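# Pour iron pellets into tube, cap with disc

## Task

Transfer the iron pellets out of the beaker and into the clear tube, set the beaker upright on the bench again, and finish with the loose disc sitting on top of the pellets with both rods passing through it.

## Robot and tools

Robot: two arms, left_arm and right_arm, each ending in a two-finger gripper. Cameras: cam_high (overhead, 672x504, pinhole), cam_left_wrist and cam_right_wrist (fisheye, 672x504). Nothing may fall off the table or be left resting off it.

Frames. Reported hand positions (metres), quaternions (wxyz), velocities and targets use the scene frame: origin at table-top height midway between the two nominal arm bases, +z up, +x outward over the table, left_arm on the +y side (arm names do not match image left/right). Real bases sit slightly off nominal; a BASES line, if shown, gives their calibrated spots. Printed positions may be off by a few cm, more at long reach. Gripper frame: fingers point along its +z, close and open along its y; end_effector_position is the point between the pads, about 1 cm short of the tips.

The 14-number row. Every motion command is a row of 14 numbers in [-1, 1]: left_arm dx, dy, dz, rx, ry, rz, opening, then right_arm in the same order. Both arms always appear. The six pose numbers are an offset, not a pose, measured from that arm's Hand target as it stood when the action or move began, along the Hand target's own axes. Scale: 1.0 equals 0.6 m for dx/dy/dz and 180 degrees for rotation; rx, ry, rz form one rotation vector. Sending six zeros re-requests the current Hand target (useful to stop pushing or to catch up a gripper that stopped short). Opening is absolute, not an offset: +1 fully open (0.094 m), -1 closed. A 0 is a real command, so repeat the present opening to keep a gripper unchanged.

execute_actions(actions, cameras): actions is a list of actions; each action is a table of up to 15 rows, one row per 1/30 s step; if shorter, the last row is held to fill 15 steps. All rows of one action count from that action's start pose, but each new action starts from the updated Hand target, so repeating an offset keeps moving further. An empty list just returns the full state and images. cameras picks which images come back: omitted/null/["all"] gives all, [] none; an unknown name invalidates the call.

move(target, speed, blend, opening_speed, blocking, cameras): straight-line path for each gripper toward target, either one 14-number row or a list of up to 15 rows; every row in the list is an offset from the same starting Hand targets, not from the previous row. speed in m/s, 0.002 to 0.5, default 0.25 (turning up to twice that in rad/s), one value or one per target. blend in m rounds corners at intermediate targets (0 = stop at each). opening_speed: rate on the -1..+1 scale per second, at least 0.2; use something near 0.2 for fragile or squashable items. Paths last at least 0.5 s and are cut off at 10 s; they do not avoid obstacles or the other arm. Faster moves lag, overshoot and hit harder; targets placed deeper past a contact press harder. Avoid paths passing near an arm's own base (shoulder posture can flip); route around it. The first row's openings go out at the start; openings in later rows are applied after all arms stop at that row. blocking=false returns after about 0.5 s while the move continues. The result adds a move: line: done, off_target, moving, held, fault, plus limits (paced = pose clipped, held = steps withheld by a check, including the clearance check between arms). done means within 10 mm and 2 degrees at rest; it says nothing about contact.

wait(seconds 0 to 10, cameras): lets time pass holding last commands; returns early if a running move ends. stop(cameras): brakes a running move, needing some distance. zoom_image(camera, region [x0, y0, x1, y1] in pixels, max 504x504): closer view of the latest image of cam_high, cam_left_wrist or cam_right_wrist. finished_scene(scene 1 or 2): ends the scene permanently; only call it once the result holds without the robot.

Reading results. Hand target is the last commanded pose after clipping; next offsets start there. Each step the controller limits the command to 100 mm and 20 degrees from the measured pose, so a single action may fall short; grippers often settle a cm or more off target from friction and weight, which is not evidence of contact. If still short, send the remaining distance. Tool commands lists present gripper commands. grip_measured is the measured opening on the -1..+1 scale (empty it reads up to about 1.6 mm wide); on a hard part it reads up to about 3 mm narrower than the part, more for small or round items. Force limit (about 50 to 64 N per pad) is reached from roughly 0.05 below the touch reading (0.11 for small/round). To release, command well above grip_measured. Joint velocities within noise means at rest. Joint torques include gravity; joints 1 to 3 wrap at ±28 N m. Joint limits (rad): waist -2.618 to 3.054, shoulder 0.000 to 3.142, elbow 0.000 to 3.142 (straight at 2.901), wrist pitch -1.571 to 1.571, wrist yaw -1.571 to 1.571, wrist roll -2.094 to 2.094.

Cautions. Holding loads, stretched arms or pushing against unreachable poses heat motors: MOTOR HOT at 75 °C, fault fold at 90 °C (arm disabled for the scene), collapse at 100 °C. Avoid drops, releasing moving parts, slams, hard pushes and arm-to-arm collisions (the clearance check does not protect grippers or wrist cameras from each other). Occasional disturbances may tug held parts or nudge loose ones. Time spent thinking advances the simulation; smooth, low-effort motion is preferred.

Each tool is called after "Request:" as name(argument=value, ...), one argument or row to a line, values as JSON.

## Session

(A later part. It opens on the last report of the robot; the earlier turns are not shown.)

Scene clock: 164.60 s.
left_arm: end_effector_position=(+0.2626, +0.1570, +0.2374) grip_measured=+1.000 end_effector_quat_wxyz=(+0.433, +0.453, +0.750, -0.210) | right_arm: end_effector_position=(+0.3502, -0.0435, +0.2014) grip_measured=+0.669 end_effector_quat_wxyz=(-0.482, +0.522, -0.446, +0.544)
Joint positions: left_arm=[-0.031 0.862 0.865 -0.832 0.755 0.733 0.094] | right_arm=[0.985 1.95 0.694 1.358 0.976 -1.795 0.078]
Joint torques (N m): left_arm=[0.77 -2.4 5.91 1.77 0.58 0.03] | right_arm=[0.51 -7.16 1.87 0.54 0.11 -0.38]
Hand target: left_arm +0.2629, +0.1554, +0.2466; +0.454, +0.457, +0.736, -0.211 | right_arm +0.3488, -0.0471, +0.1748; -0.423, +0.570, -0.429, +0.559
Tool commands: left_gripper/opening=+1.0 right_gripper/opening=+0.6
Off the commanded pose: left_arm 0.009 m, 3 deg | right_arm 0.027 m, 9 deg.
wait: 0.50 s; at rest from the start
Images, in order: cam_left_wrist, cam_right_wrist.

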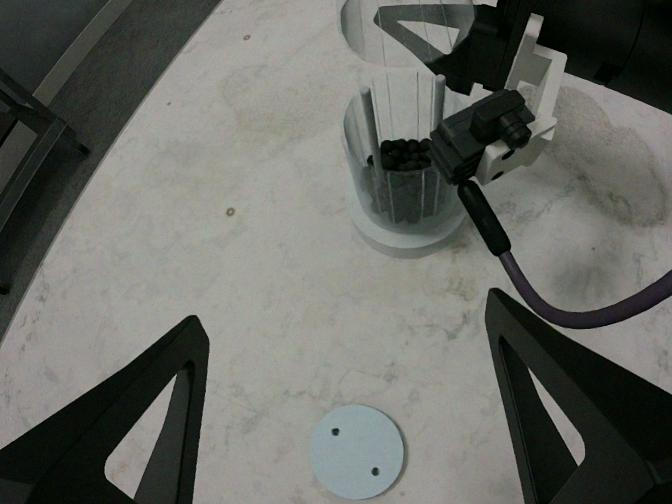

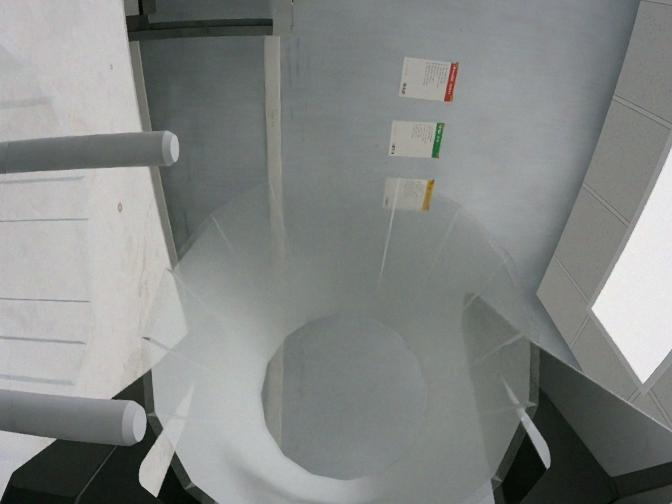

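Request:
move(
  target=[
    [0, 0, 0, 0, 0, 0, 1, 0.0298, -0.1045, -0.002, 0, 0, 0.05, 0.6],
    [0.1058, 0.0053, -0.0029, -0.0444, 0.1648, -0.11, 1, 0.1952, -0.0577, 0.0162, 0, 0, 0.05, 0.6],
    [0.2115, 0.0105, -0.0057, -0.0888, 0.3295, -0.2211, 1, 0.2563, 0.0305, -0.0493, -0.2707, -0.1011, 0.4804, 0.6],
  ],
  speed=[0.1, 0.15, 0.2],
  blend=[0.02, 0.02, 0],
)

Scene clock: 181.70 s.
left_arm: end_effector_position=(+0.2416, +0.2249, +0.1341) grip_measured=+1.000 end_effector_quat_wxyz=(-0.005, +0.173, +0.985, -0.001) | right_arm: end_effector_position=(+0.3153, -0.2030, +0.1854) grip_measured=+0.666 end_effector_quat_wxyz=(+0.478, -0.316, +0.805, +0.151)
Joint positions: left_arm=[-0.293 1.347 1.112 -1.346 0.003 0.038 0.094] | right_arm=[0.066 1.088 0.554 -0.073 -0.513 -0.396 0.078]
Joint torques (N m): left_arm=[-0.76 -3.26 8.06 0.28 -0.07 -0.12] | right_arm=[-0.53 -2.32 8.4 1.29 -0.41 0.17]
Hand target: left_arm +0.2450, +0.2220, +0.1399; +0.000, +0.171, +0.985, +0.000 | right_arm +0.3198, -0.2001, +0.1999; +0.486, -0.314, +0.799, +0.162
Off the commanded pose: left_arm 0.007 m, 1 deg | right_arm 0.015 m, 2 deg.
move: off_target (right_arm)

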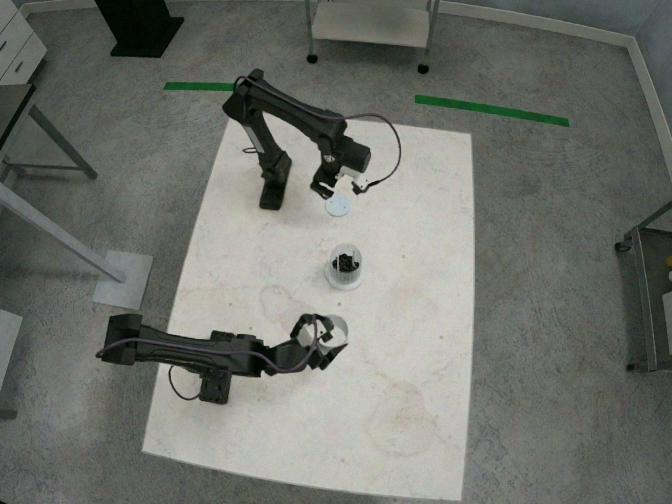

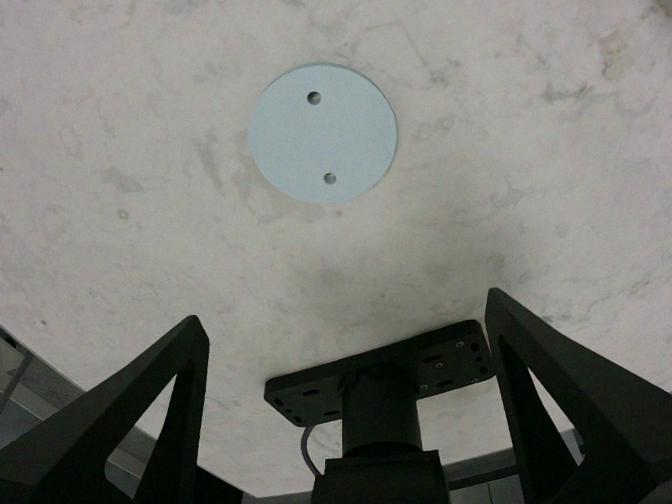

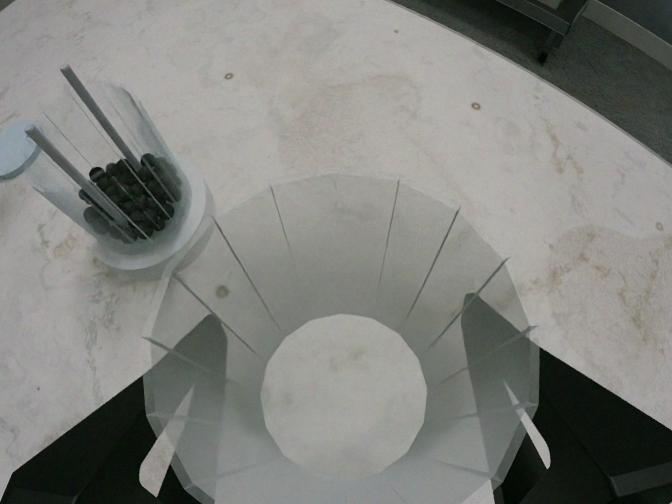

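Request:
zoom_image(
  camera="cam_high",
  region=[270, 190, 430, 350],
)

Request:
zoom_image(
  camera="cam_left_wrist",
  region=[220, 40, 440, 240],
)

Request:
zoom_image(
  camera="cam_right_wrist",
  region=[0, 40, 240, 290],
)

Scaled by 3.150.

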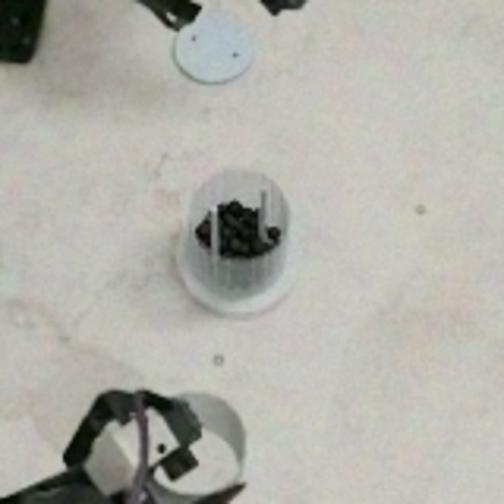

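Scaled by 2.291 from the camera's 672x504 image, which has a finer 960x720 frame.

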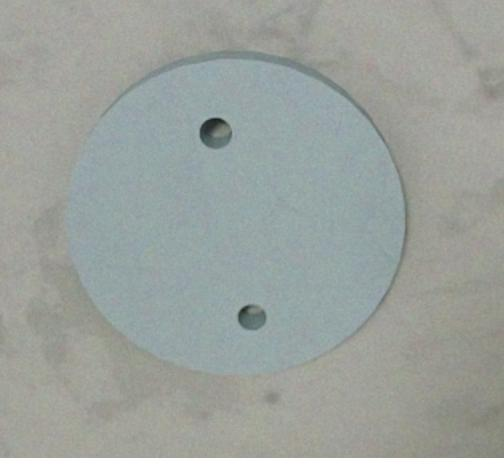

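Scaled by 2.016 from the camera's 672x504 image, which has a finer 960x720 frame.

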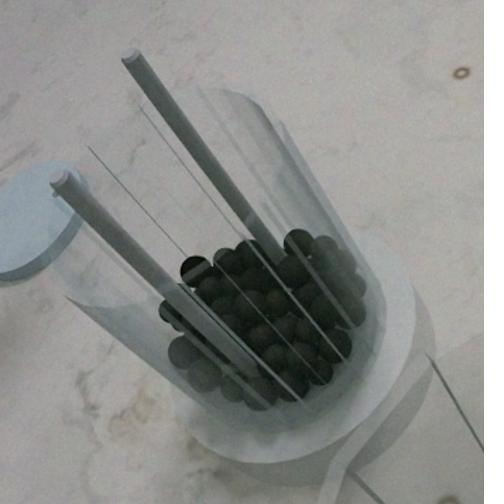

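Request:
zoom_image(
  camera="cam_right_wrist",
  region=[140, 165, 550, 504],
)

Scaled by 1.229 from the camera's 672x504 image, which has a finer 960x720 frame.

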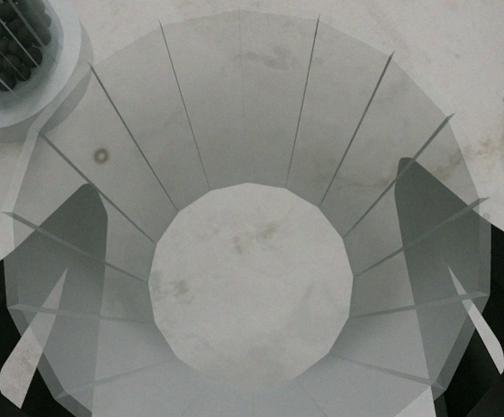

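Request:
move(
  target=[-0.038, 0.0083, 0.125, 0, 0, 0, 1, 0.1684, 0.0089, 0.0908, 0, -0.0239, 0, 0.6],
  speed=0.1,
)

Request:
zoom_image(
  camera="cam_right_wrist",
  region=[140, 165, 550, 504],
)

Scene clock: 189.23 s.
left_arm: end_effector_position=(+0.2625, +0.2185, +0.0673) grip_measured=+1.000 end_effector_quat_wxyz=(-0.007, +0.172, +0.985, +0.000) | right_arm: end_effector_position=(+0.3166, -0.2006, +0.0770) grip_measured=+0.666 end_effector_quat_wxyz=(+0.499, -0.311, +0.792, +0.167)
Joint positions: left_arm=[-0.293 1.474 0.95 -1.061 0.002 0.036 0.094] | right_arm=[0.052 1.568 0.238 0.775 -0.558 -0.367 0.078]
Joint torques (N m): left_arm=[0.75 -4.19 5.33 0.58 -0.07 0.04] | right_arm=[-0.49 -3.81 2.74 1.95 -0.36 0.14]
Hand target: left_arm +0.2681, +0.2191, +0.0649; +0.000, +0.171, +0.985, +0.000 | right_arm +0.3197, -0.2001, +0.0850; +0.516, -0.308, +0.780, +0.174
Off the commanded pose: left_arm 0.006 m, 1 deg | right_arm 0.009 m, 2 deg.
move: done

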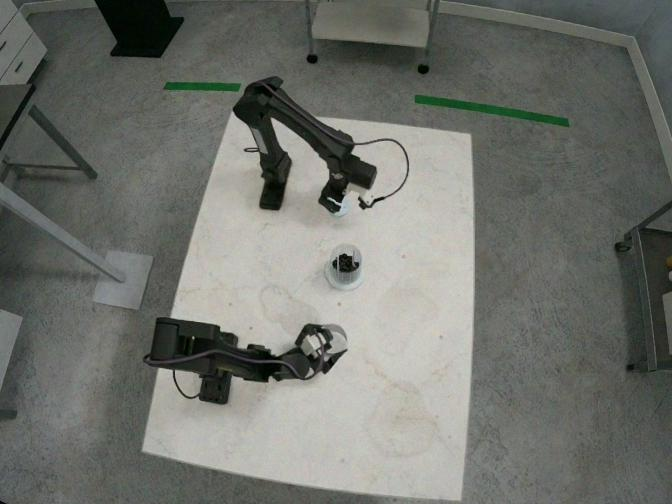

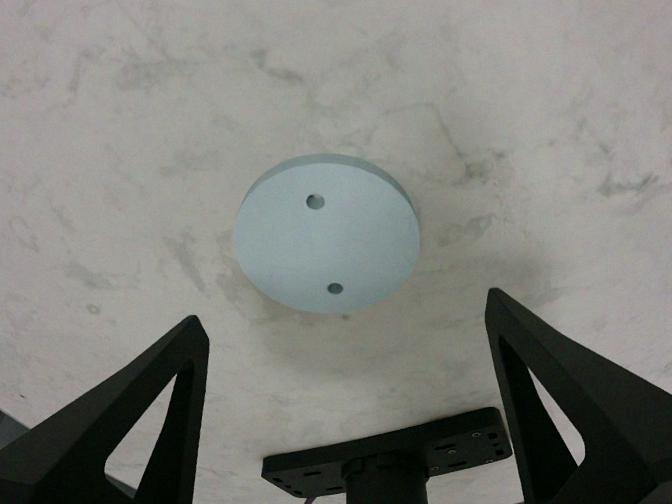

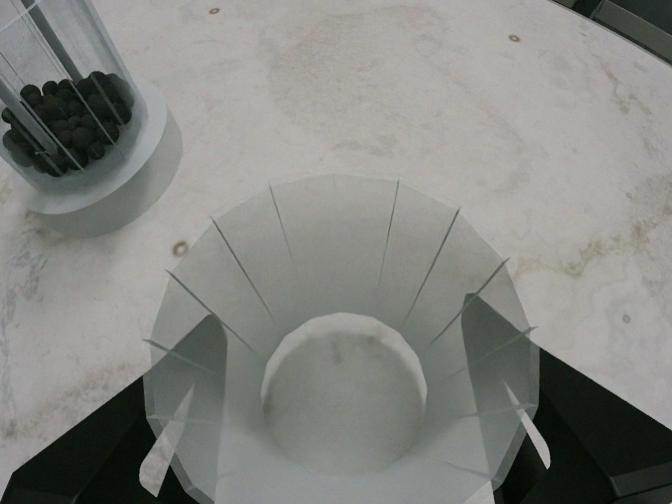

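Scaled by 1.229 from the camera's 672x504 image, which has a finer 960x720 frame.

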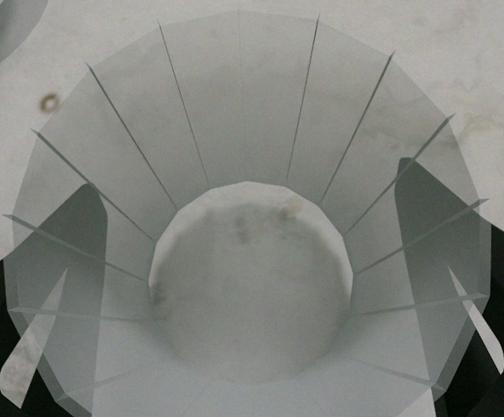

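Request:
move(
  target=[
    [0, 0.0092, 0.01, 0, 0, 0, 1, 0.01, 0.0005, 0.0045, 0, -0.0067, 0, 0.6],
    [0, 0.0092, 0.08, 0, 0, 0, 1, 0.019, 0.001, 0.0085, 0, -0.0067, 0, 0.6],
  ],
  speed=0.05,
  blend=[0.005, 0],
)

Request:
zoom_image(
  camera="cam_right_wrist",
  region=[140, 165, 550, 504],
)

Scene clock: 193.63 s.
left_arm: end_effector_position=(+0.2653, +0.2247, +0.0195) grip_measured=+1.000 end_effector_quat_wxyz=(-0.006, +0.165, +0.986, +0.001) | right_arm: end_effector_position=(+0.3173, -0.1992, +0.0659) grip_measured=+0.666 end_effector_quat_wxyz=(+0.510, -0.311, +0.784, +0.172)
Joint positions: left_arm=[-0.266 1.552 0.818 -0.849 0 0.049 0.094] | right_arm=[0.049 1.697 0.214 0.958 -0.573 -0.356 0.078]
Joint torques (N m): left_arm=[0.54 -4.22 4.72 0.63 -0.04 0.1] | right_arm=[-0.69 -4.14 2.13 1.9 -0.36 0.17]
Hand target: left_arm +0.2700, +0.2243, +0.0169; +0.000, +0.171, +0.985, +0.000 | right_arm +0.3197, -0.2000, +0.0725; +0.524, -0.306, +0.775, +0.177
Off the commanded pose: left_arm 0.005 m, 1 deg | right_arm 0.007 m, 2 deg.
move: done

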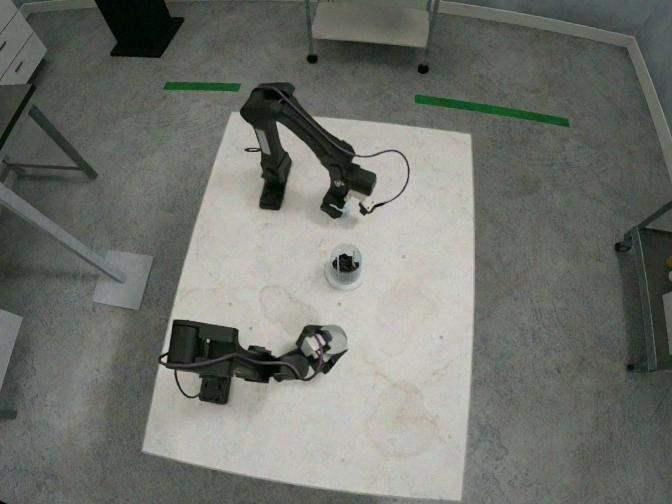

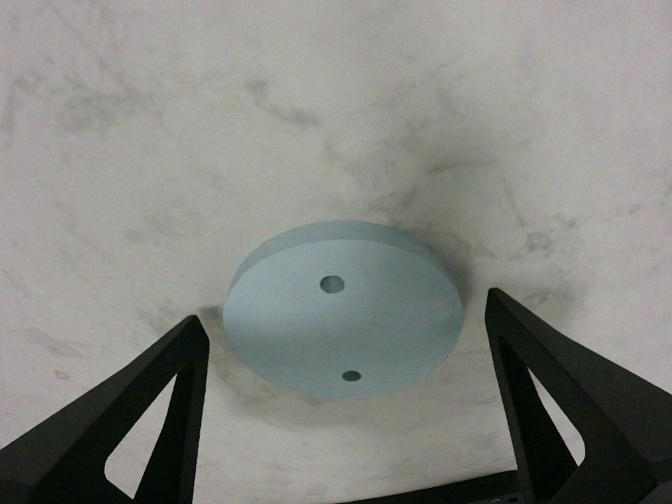

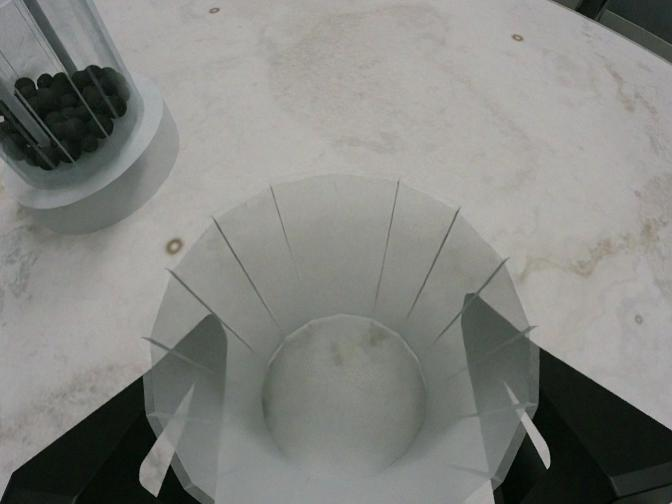

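Scaled by 1.229 from the camera's 672x504 image, which has a finer 960x720 frame.

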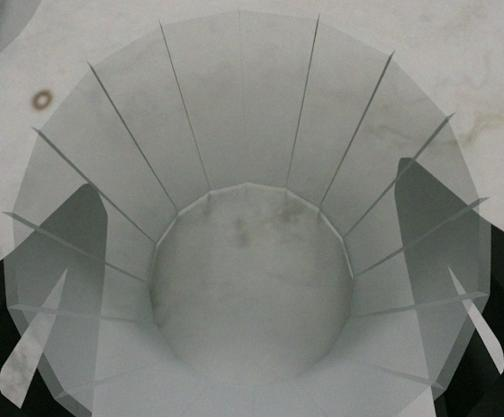

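Request:
move(
  target=[
    [0, 0.002, 0.008, 0, 0, 0, 1, 0.0076, 0.0004, 0.0034, 0, 0, 0, 0.6],
    [0, 0.002, 0.008, 0, 0, 0, 0.6, 0.0076, 0.0004, 0.0034, 0, 0, 0, 0.6],
  ],
  speed=0.03,
  opening_speed=0.3,
)

Request:
zoom_image(
  camera="cam_right_wrist",
  region=[140, 165, 550, 504],
)

Scene clock: 197.93 s.
left_arm: end_effector_position=(+0.2659, +0.2245, +0.0148) grip_measured=+0.633 end_effector_quat_wxyz=(-0.006, +0.168, +0.986, +0.001) | right_arm: end_effector_position=(+0.3201, -0.1986, +0.0657) grip_measured=+0.666 end_effector_quat_wxyz=(+0.517, -0.309, +0.779, +0.174)
Joint positions: left_arm=[-0.266 1.563 0.807 -0.826 0 0.055 0.077] | right_arm=[0.047 1.736 0.214 1.019 -0.579 -0.346 0.078]
Joint torques (N m): left_arm=[0.75 -4.31 4.7 0.59 -0.01 0.1] | right_arm=[-0.65 -3.96 1.61 1.78 -0.24 0.16]
Hand target: left_arm +0.2704, +0.2254, +0.0121; +0.000, +0.171, +0.985, +0.000 | right_arm +0.3198, -0.2000, +0.0675; +0.524, -0.306, +0.775, +0.177
Off the commanded pose: left_arm 0.005 m, 1 deg | right_arm 0.002 m, 1 deg.
move: done

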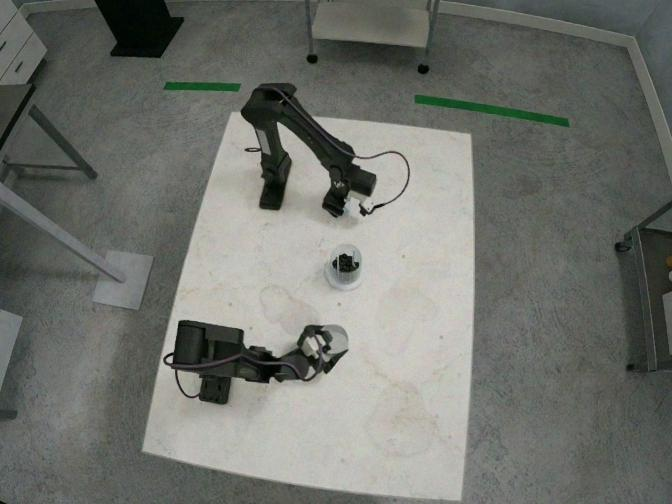

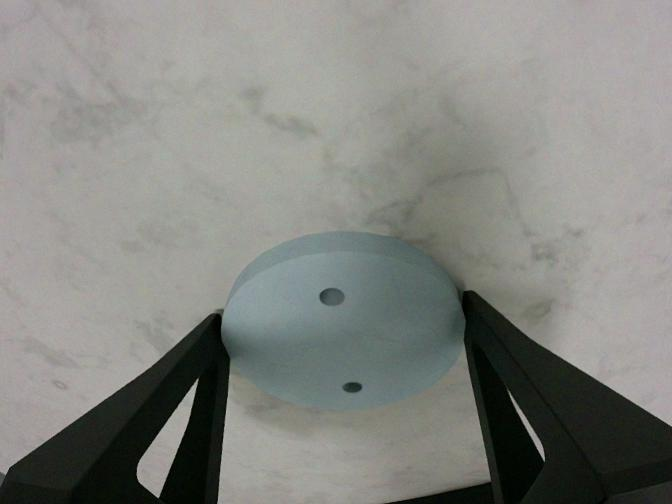

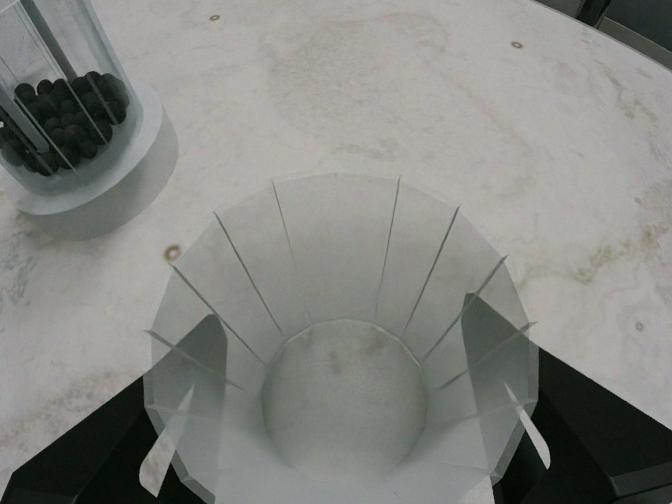

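Scaled by 1.229 from the camera's 672x504 image, which has a finer 960x720 frame.

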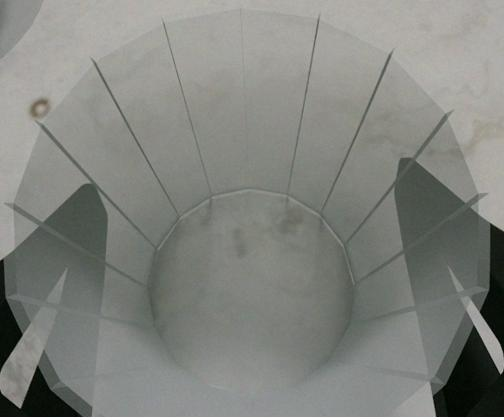

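Request:
zoom_image(
  camera="cam_right_wrist",
  region=[250, 290, 440, 420],
)

Request:
zoom_image(
  camera="cam_left_wrist",
  region=[200, 210, 490, 430],
)

Scaled by 2.653 from the camera's 672x504 image, which has a finer 960x720 frame.

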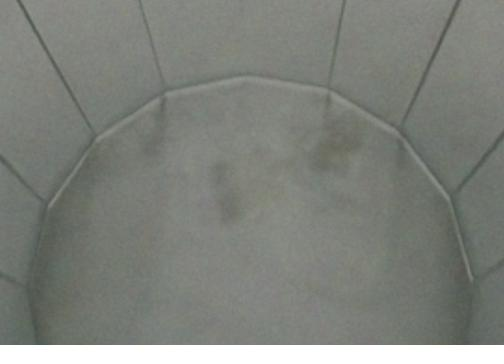

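Scaled by 1.738 from the camera's 672x504 image, which has a finer 960x720 frame.

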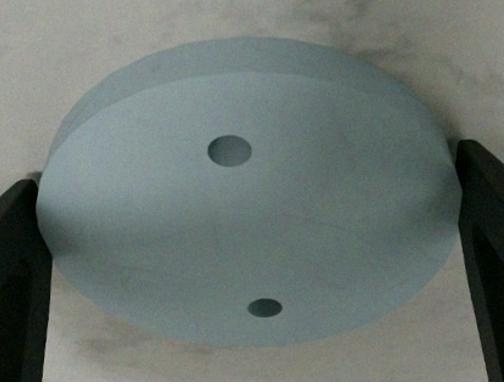

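Request:
move(
  target=[0, 0, 0, 0, 0, 0, 0.6, 0, 0, 0, 0, 0, 0, 1.0],
  speed=0.1,
  opening_speed=0.4,
  cameras=["cam_right_wrist", "cam_high"],
)

Request:
zoom_image(
  camera="cam_right_wrist",
  region=[140, 165, 550, 504],
)

Scene clock: 203.33 s.
left_arm: end_effector_position=(+0.2659, +0.2245, +0.0148) grip_measured=+0.633 end_effector_quat_wxyz=(-0.006, +0.168, +0.986, +0.001) | right_arm: end_effector_position=(+0.3201, -0.1986, +0.0657) grip_measured=+0.998 end_effector_quat_wxyz=(+0.517, -0.309, +0.779, +0.174)
Joint positions: left_arm=[-0.266 1.563 0.807 -0.826 0 0.055 0.077] | right_arm=[0.047 1.736 0.214 1.019 -0.579 -0.346 0.094]
Joint torques (N m): left_arm=[0.55 -4.48 4.68 0.58 -0.02 0.06] | right_arm=[-0.54 -3.96 1.55 1.77 -0.24 0.16]
Hand target: left_arm +0.2704, +0.2254, +0.0121; +0.000, +0.171, +0.985, +0.000 | right_arm +0.3198, -0.2000, +0.0675; +0.524, -0.306, +0.775, +0.177
Off the commanded pose: left_arm 0.005 m, 1 deg | right_arm 0.002 m, 1 deg.
move: done
Images, in order: cam_high, cam_right_wrist.

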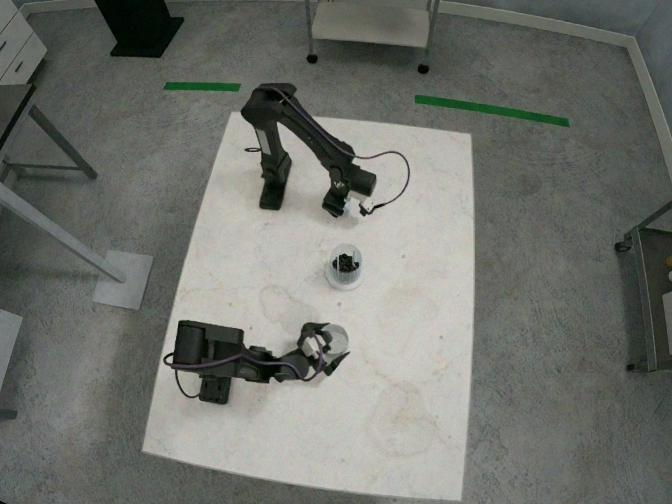

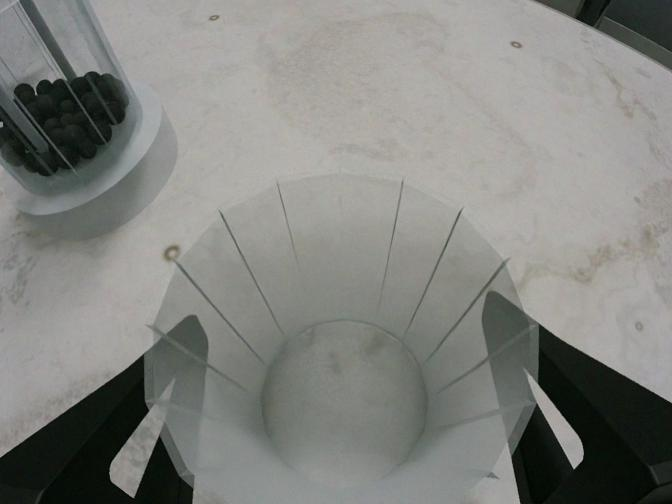

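Scaled by 1.229 from the camera's 672x504 image, which has a finer 960x720 frame.

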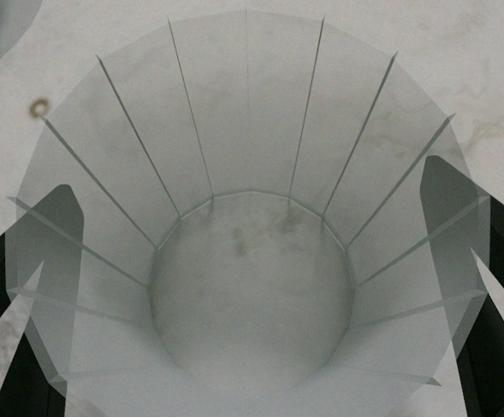

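Request:
move(
  target=[0, 0, -0.25, 0, 0, 0, 0.6, -0.1369, -0.007, -0.061, 0, 0, 0, 1.0],
  speed=0.08,
)

Scene clock: 207.23 s.
left_arm: end_effector_position=(+0.2671, +0.2242, +0.1480) grip_measured=+0.632 end_effector_quat_wxyz=(-0.024, +0.168, +0.986, +0.003) | right_arm: end_effector_position=(+0.3126, -0.2006, +0.1401) grip_measured=+0.998 end_effector_quat_wxyz=(+0.510, -0.305, +0.785, +0.175)
Joint positions: left_arm=[-0.266 1.479 1.276 -1.416 0 0.055 0.077] | right_arm=[0.043 1.21 0.33 0.358 -0.579 -0.346 0.094]
Joint torques (N m): left_arm=[0.64 -8.29 7.75 0.25 -0.02 0.03] | right_arm=[-0.65 -4.85 7.2 1.27 -0.3 0.06]
Hand target: left_arm +0.2704, +0.2253, +0.1621; +0.000, +0.171, +0.985, +0.000 | right_arm +0.3185, -0.2012, +0.1575; +0.524, -0.306, +0.775, +0.177
Off the commanded pose: left_arm 0.014 m, 3 deg | right_arm 0.018 m, 2 deg.
move: off_target (left_arm, right_arm)

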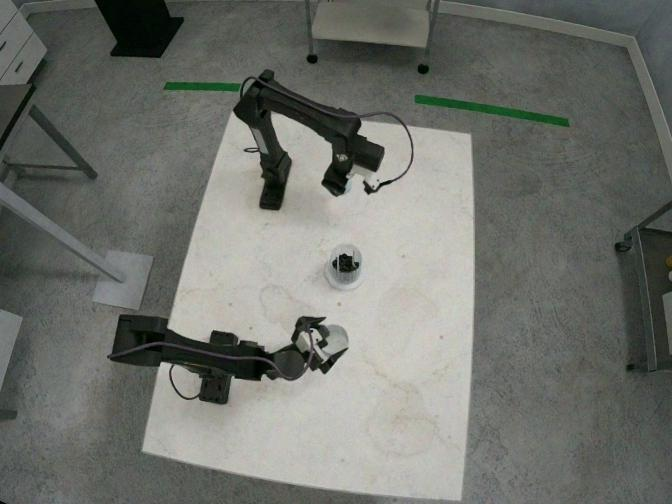

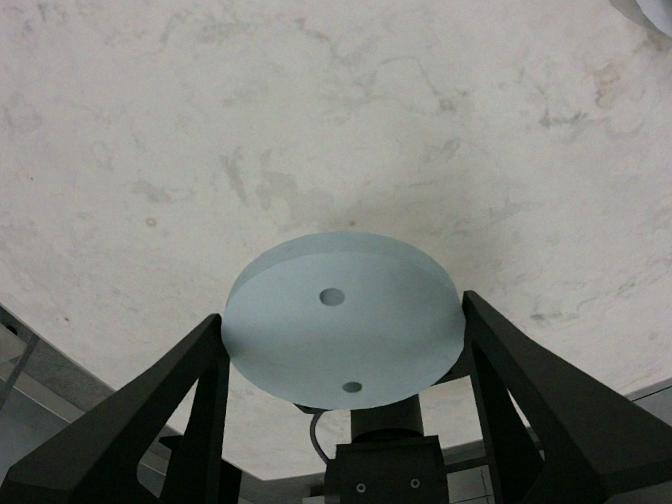

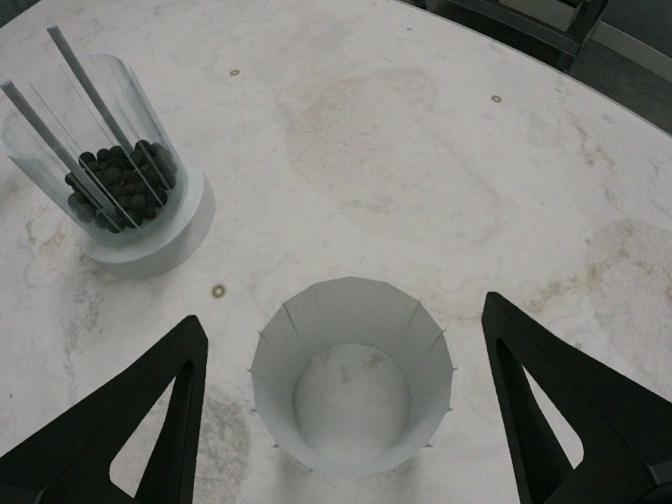

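Request:
move(
  target=[
    [-0.0418, -0.1785, 0.0868, 0, 0, -0.28, 0.6, -0.1227, -0.0062, -0.0518, 0, 0, 0, 1.0],
    [-0.0418, -0.1785, 0.2368, 0, 0, -0.28, 0.6, -0.1058, 0.0485, -0.109, -0.1816, -0.0468, -0.0471, 1.0],
  ],
  speed=0.15,
  blend=[0.02, 0],
)

Scene clock: 224.57 s.
left_arm: end_effector_position=(+0.2548, +0.1178, +0.0232) grip_measured=+0.632 end_effector_quat_wxyz=(-0.004, -0.259, +0.966, +0.001) | right_arm: end_effector_position=(+0.2652, -0.1985, +0.2261) grip_measured=+0.998 end_effector_quat_wxyz=(+0.466, -0.482, +0.645, +0.368)
Joint positions: left_arm=[-0.657 1.689 0.979 -0.867 0.006 -1.197 0.077] | right_arm=[-0.223 1.387 0.887 -0.906 -1.266 -1.372 0.094]
Joint torques (N m): left_arm=[-0.72 -5.52 4.92 0.53 -0.05 -0.08] | right_arm=[-0.75 -3.78 7.12 0.24 -0.88 -0.14]
Hand target: left_arm +0.2579, +0.1161, +0.0199; +0.000, -0.265, +0.964, +0.000 | right_arm +0.2700, -0.2000, +0.2400; +0.483, -0.483, +0.629, +0.371
Off the commanded pose: left_arm 0.005 m, 1 deg | right_arm 0.015 m, 3 deg.
move: off_target (right_arm)

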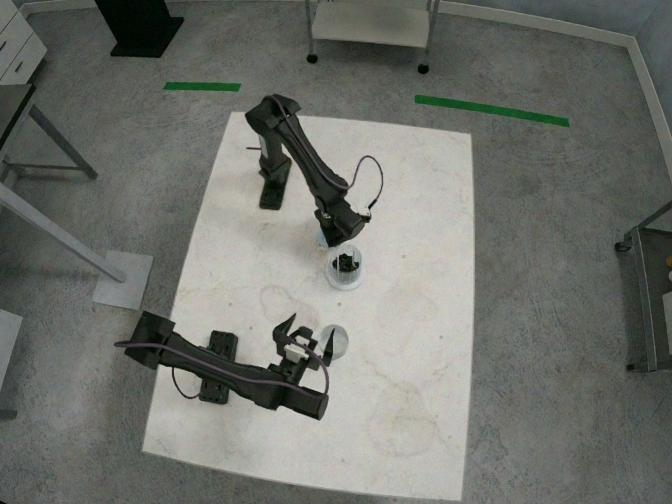

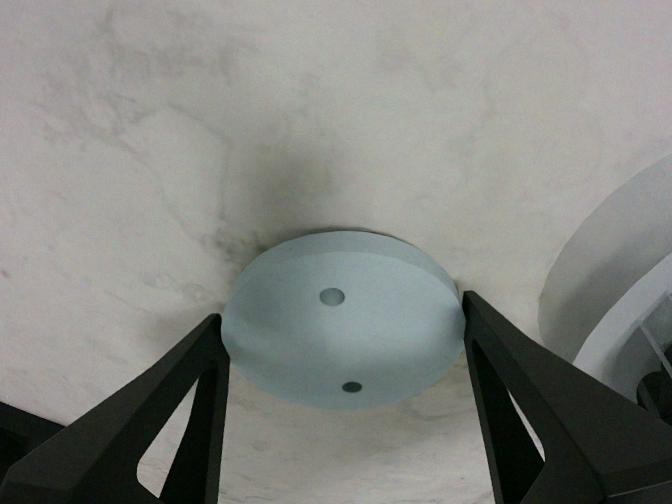

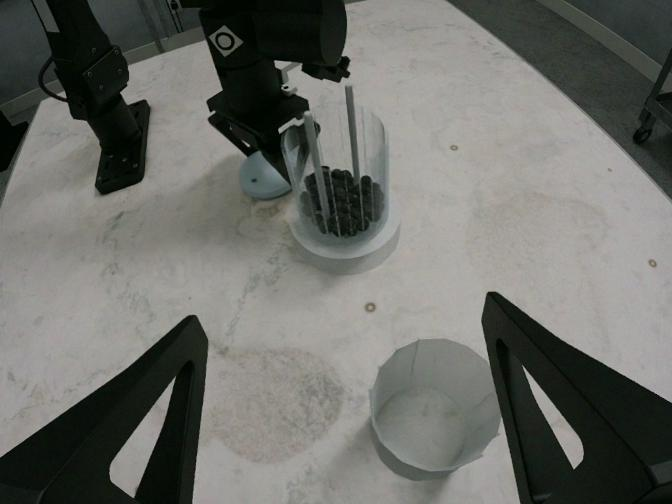

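Request:
move(
  target=[
    [0, 0, 0.015, 0, 0, 0, 0.6, 0, 0, 0, 0, 0, 0, 1.0],
    [0, 0, 0.015, 0, 0, 0, 1.0, 0, 0, 0, 0, 0, 0, 1.0],
    [0, 0, -0.08, 0, 0, 0, 1.0, 0, 0, 0, 0, 0, 0, 1.0],
    [0, 0, -0.1134, 0.1353, -0.1483, 0.4568, 1.0, 0, 0, 0, 0, 0, 0, 1.0],
  ],
  speed=[0.03, 0.03, 0.08, 0.25],
  opening_speed=0.4,
)

Scene clock: 234.03 s.
left_arm: end_effector_position=(+0.2529, +0.1217, +0.0786) grip_measured=+0.998 end_effector_quat_wxyz=(+0.227, +0.430, +0.866, -0.120) | right_arm: end_effector_position=(+0.2643, -0.1983, +0.2259) grip_measured=+0.998 end_effector_quat_wxyz=(+0.466, -0.483, +0.644, +0.367)
Joint positions: left_arm=[-0.525 1.149 0.632 -0.571 0.197 0.331 0.094] | right_arm=[-0.223 1.387 0.887 -0.914 -1.266 -1.383 0.094]
Joint torques (N m): left_arm=[0.7 -5.15 5.83 1.5 0.2 0.05] | right_arm=[-0.73 -3.66 7.28 0.23 -0.87 -0.13]
Hand target: left_arm +0.2579, +0.1161, +0.0879; +0.253, +0.436, +0.854, -0.129 | right_arm +0.2700, -0.2000, +0.2400; +0.483, -0.483, +0.629, +0.371
Off the commanded pose: left_arm 0.012 m, 4 deg | right_arm 0.015 m, 3 deg.
move: off_target (left_arm, right_arm)

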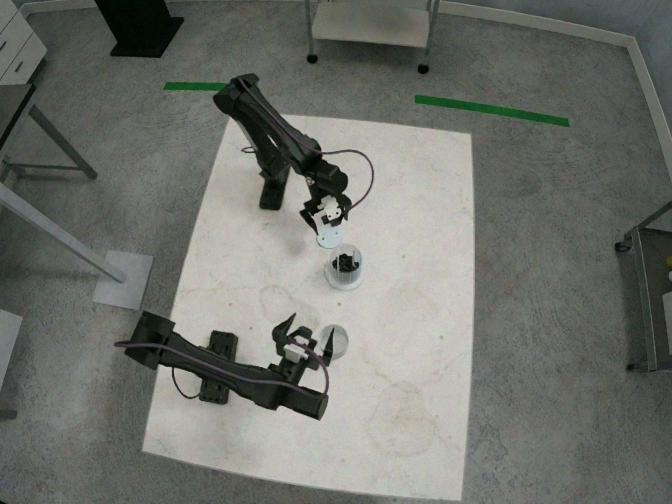

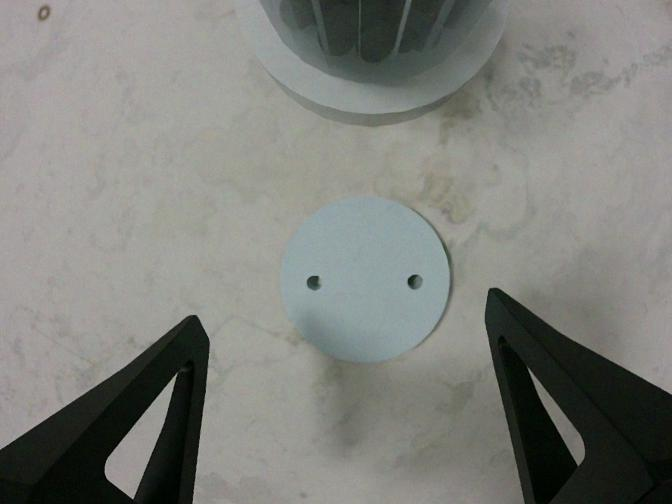

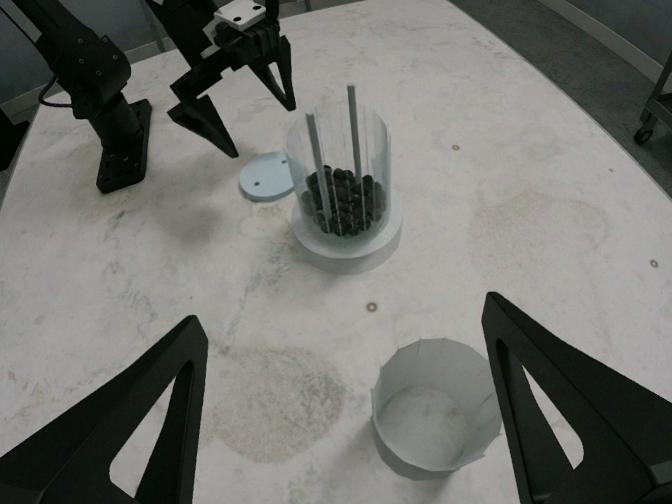

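Request:
move(
  target=[0.0295, -0.0212, 0.0802, 0, 0, 0, 1.0, 0, 0, 0, 0, 0, 0, 1.0],
  speed=0.08,
  cameras=["cam_left_wrist", "cam_right_wrist"],
)

Request:
zoom_image(
  camera="cam_right_wrist",
  region=[140, 60, 420, 280],
)

Scene clock: 237.40 s.
left_arm: end_effector_position=(+0.2500, +0.1039, +0.0367) grip_measured=+0.998 end_effector_quat_wxyz=(+0.243, +0.441, +0.855, -0.125) | right_arm: end_effector_position=(+0.2643, -0.1983, +0.2259) grip_measured=+0.998 end_effector_quat_wxyz=(+0.466, -0.483, +0.644, +0.367)
Joint positions: left_arm=[-0.6 1.243 0.486 -0.287 0.173 0.29 0.094] | right_arm=[-0.223 1.387 0.887 -0.914 -1.266 -1.383 0.094]
Joint torques (N m): left_arm=[-0.72 -2.18 5.52 1.65 0.04 -0.13] | right_arm=[-0.65 -3.6 7.39 0.24 -0.88 -0.14]
Hand target: left_arm +0.2543, +0.0995, +0.0379; +0.253, +0.436, +0.854, -0.129 | right_arm +0.2700, -0.2000, +0.2400; +0.483, -0.483, +0.629, +0.371
Off the commanded pose: left_arm 0.006 m, 1 deg | right_arm 0.015 m, 3 deg.
move: off_target (right_arm)
Images, in order: cam_left_wrist, cam_right_wrist.

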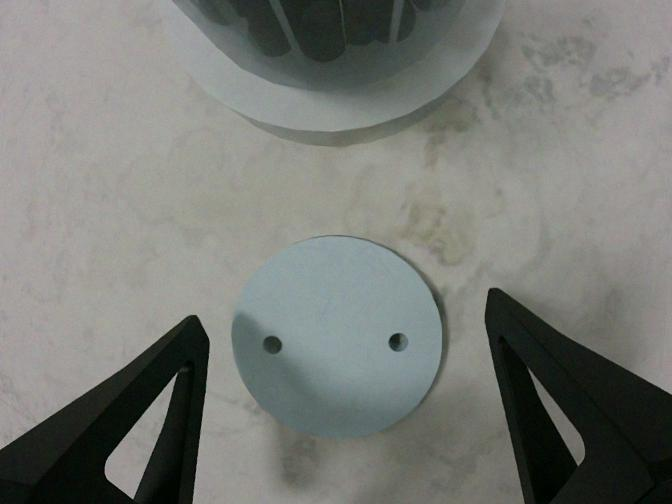

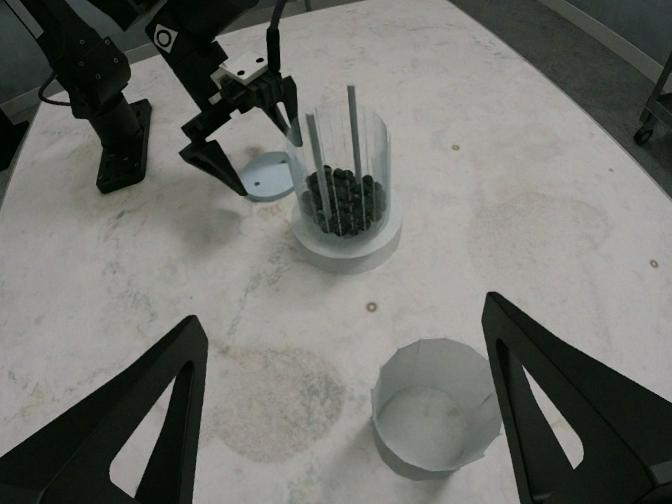

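Scaled by 1.800 from the camera's 672x504 image, which has a finer 960x720 frame.

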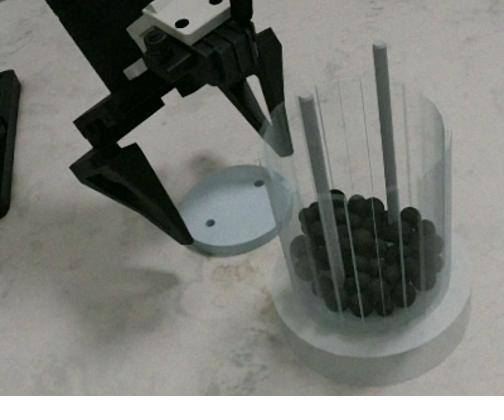

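Request:
move(
  target=[0.0109, 0.0055, 0.0168, 0, 0, 0, 1.0, 0, 0, 0, 0, 0, 0, 1.0],
  speed=0.04,
  cameras=["cam_left_wrist", "cam_right_wrist"],
)

Request:
zoom_image(
  camera="cam_right_wrist",
  region=[200, 100, 340, 220],
)

Scene clock: 239.63 s.
left_arm: end_effector_position=(+0.2507, +0.1034, +0.0240) grip_measured=+0.998 end_effector_quat_wxyz=(+0.240, +0.441, +0.856, -0.124) | right_arm: end_effector_position=(+0.2643, -0.1983, +0.2259) grip_measured=+0.998 end_effector_quat_wxyz=(+0.466, -0.483, +0.644, +0.367)
Joint positions: left_arm=[-0.6 1.289 0.459 -0.218 0.173 0.29 0.094] | right_arm=[-0.223 1.387 0.887 -0.914 -1.266 -1.383 0.094]
Joint torques (N m): left_arm=[0.94 -2.74 5.35 1.65 0.19 0.06] | right_arm=[-0.76 -3.56 7.15 0.26 -0.92 -0.13]
Hand target: left_arm +0.2570, +0.1014, +0.0259; +0.253, +0.436, +0.854, -0.129 | right_arm +0.2700, -0.2000, +0.2400; +0.483, -0.483, +0.629, +0.371
Off the commanded pose: left_arm 0.007 m, 2 deg | right_arm 0.015 m, 3 deg.
move: off_target (right_arm)
Images, in order: cam_left_wrist, cam_right_wrist.

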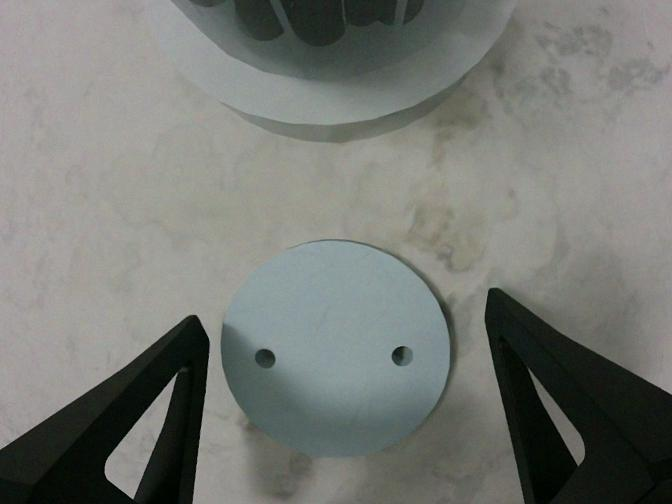

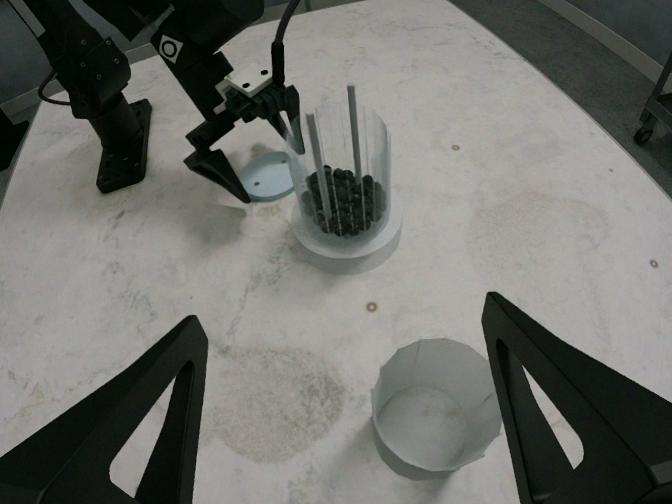

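Scaled by 3.600 from the camera's 672x504 image, which has a finer 960x720 frame.

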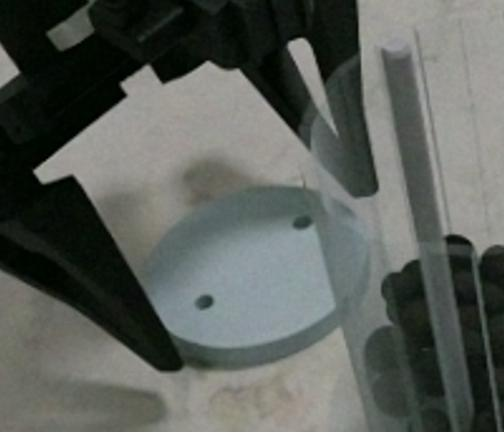

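Request:
move(
  target=[0, 0, 0, 0, 0, 0, 0.58, 0, 0, 0, 0, 0, 0, 1.0],
  speed=0.04,
  opening_speed=0.3,
  cameras=["cam_left_wrist", "cam_right_wrist"],
)

Request:
zoom_image(
  camera="cam_right_wrist",
  region=[200, 100, 340, 220],
)

Scene clock: 243.17 s.
left_arm: end_effector_position=(+0.2510, +0.1032, +0.0242) grip_measured=+0.582 end_effector_quat_wxyz=(+0.241, +0.441, +0.855, -0.125) | right_arm: end_effector_position=(+0.2643, -0.1983, +0.2259) grip_measured=+0.998 end_effector_quat_wxyz=(+0.466, -0.483, +0.644, +0.367)
Joint positions: left_arm=[-0.6 1.289 0.459 -0.217 0.173 0.29 0.074] | right_arm=[-0.223 1.387 0.887 -0.914 -1.266 -1.383 0.094]
Joint torques (N m): left_arm=[0.94 -2.82 5.26 1.6 0.17 0.01] | right_arm=[-0.77 -3.62 7.25 0.26 -0.87 -0.1]
Hand target: left_arm +0.2570, +0.1014, +0.0259; +0.253, +0.436, +0.854, -0.129 | right_arm +0.2700, -0.2000, +0.2400; +0.483, -0.483, +0.629, +0.371
Off the commanded pose: left_arm 0.007 m, 2 deg | right_arm 0.015 m, 3 deg.
move: off_target (right_arm)
Images, in order: cam_left_wrist, cam_right_wrist.

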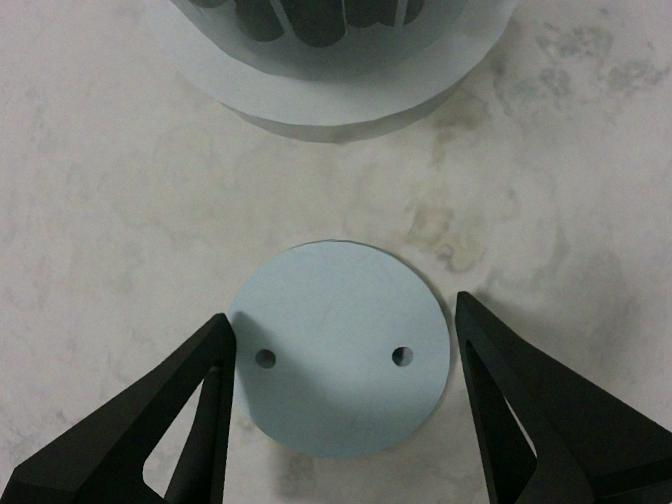

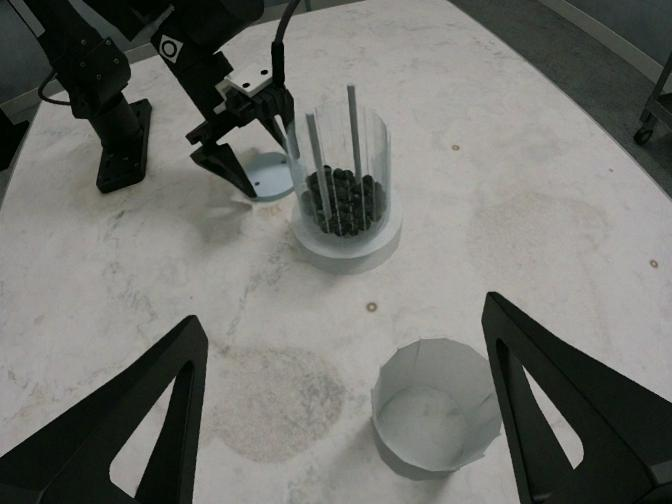

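Scaled by 3.600 from the camera's 672x504 image, which has a finer 960x720 frame.

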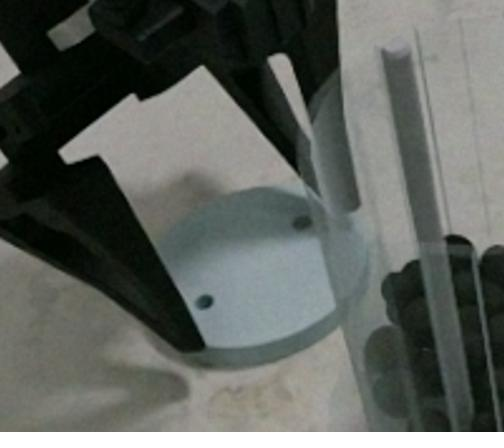

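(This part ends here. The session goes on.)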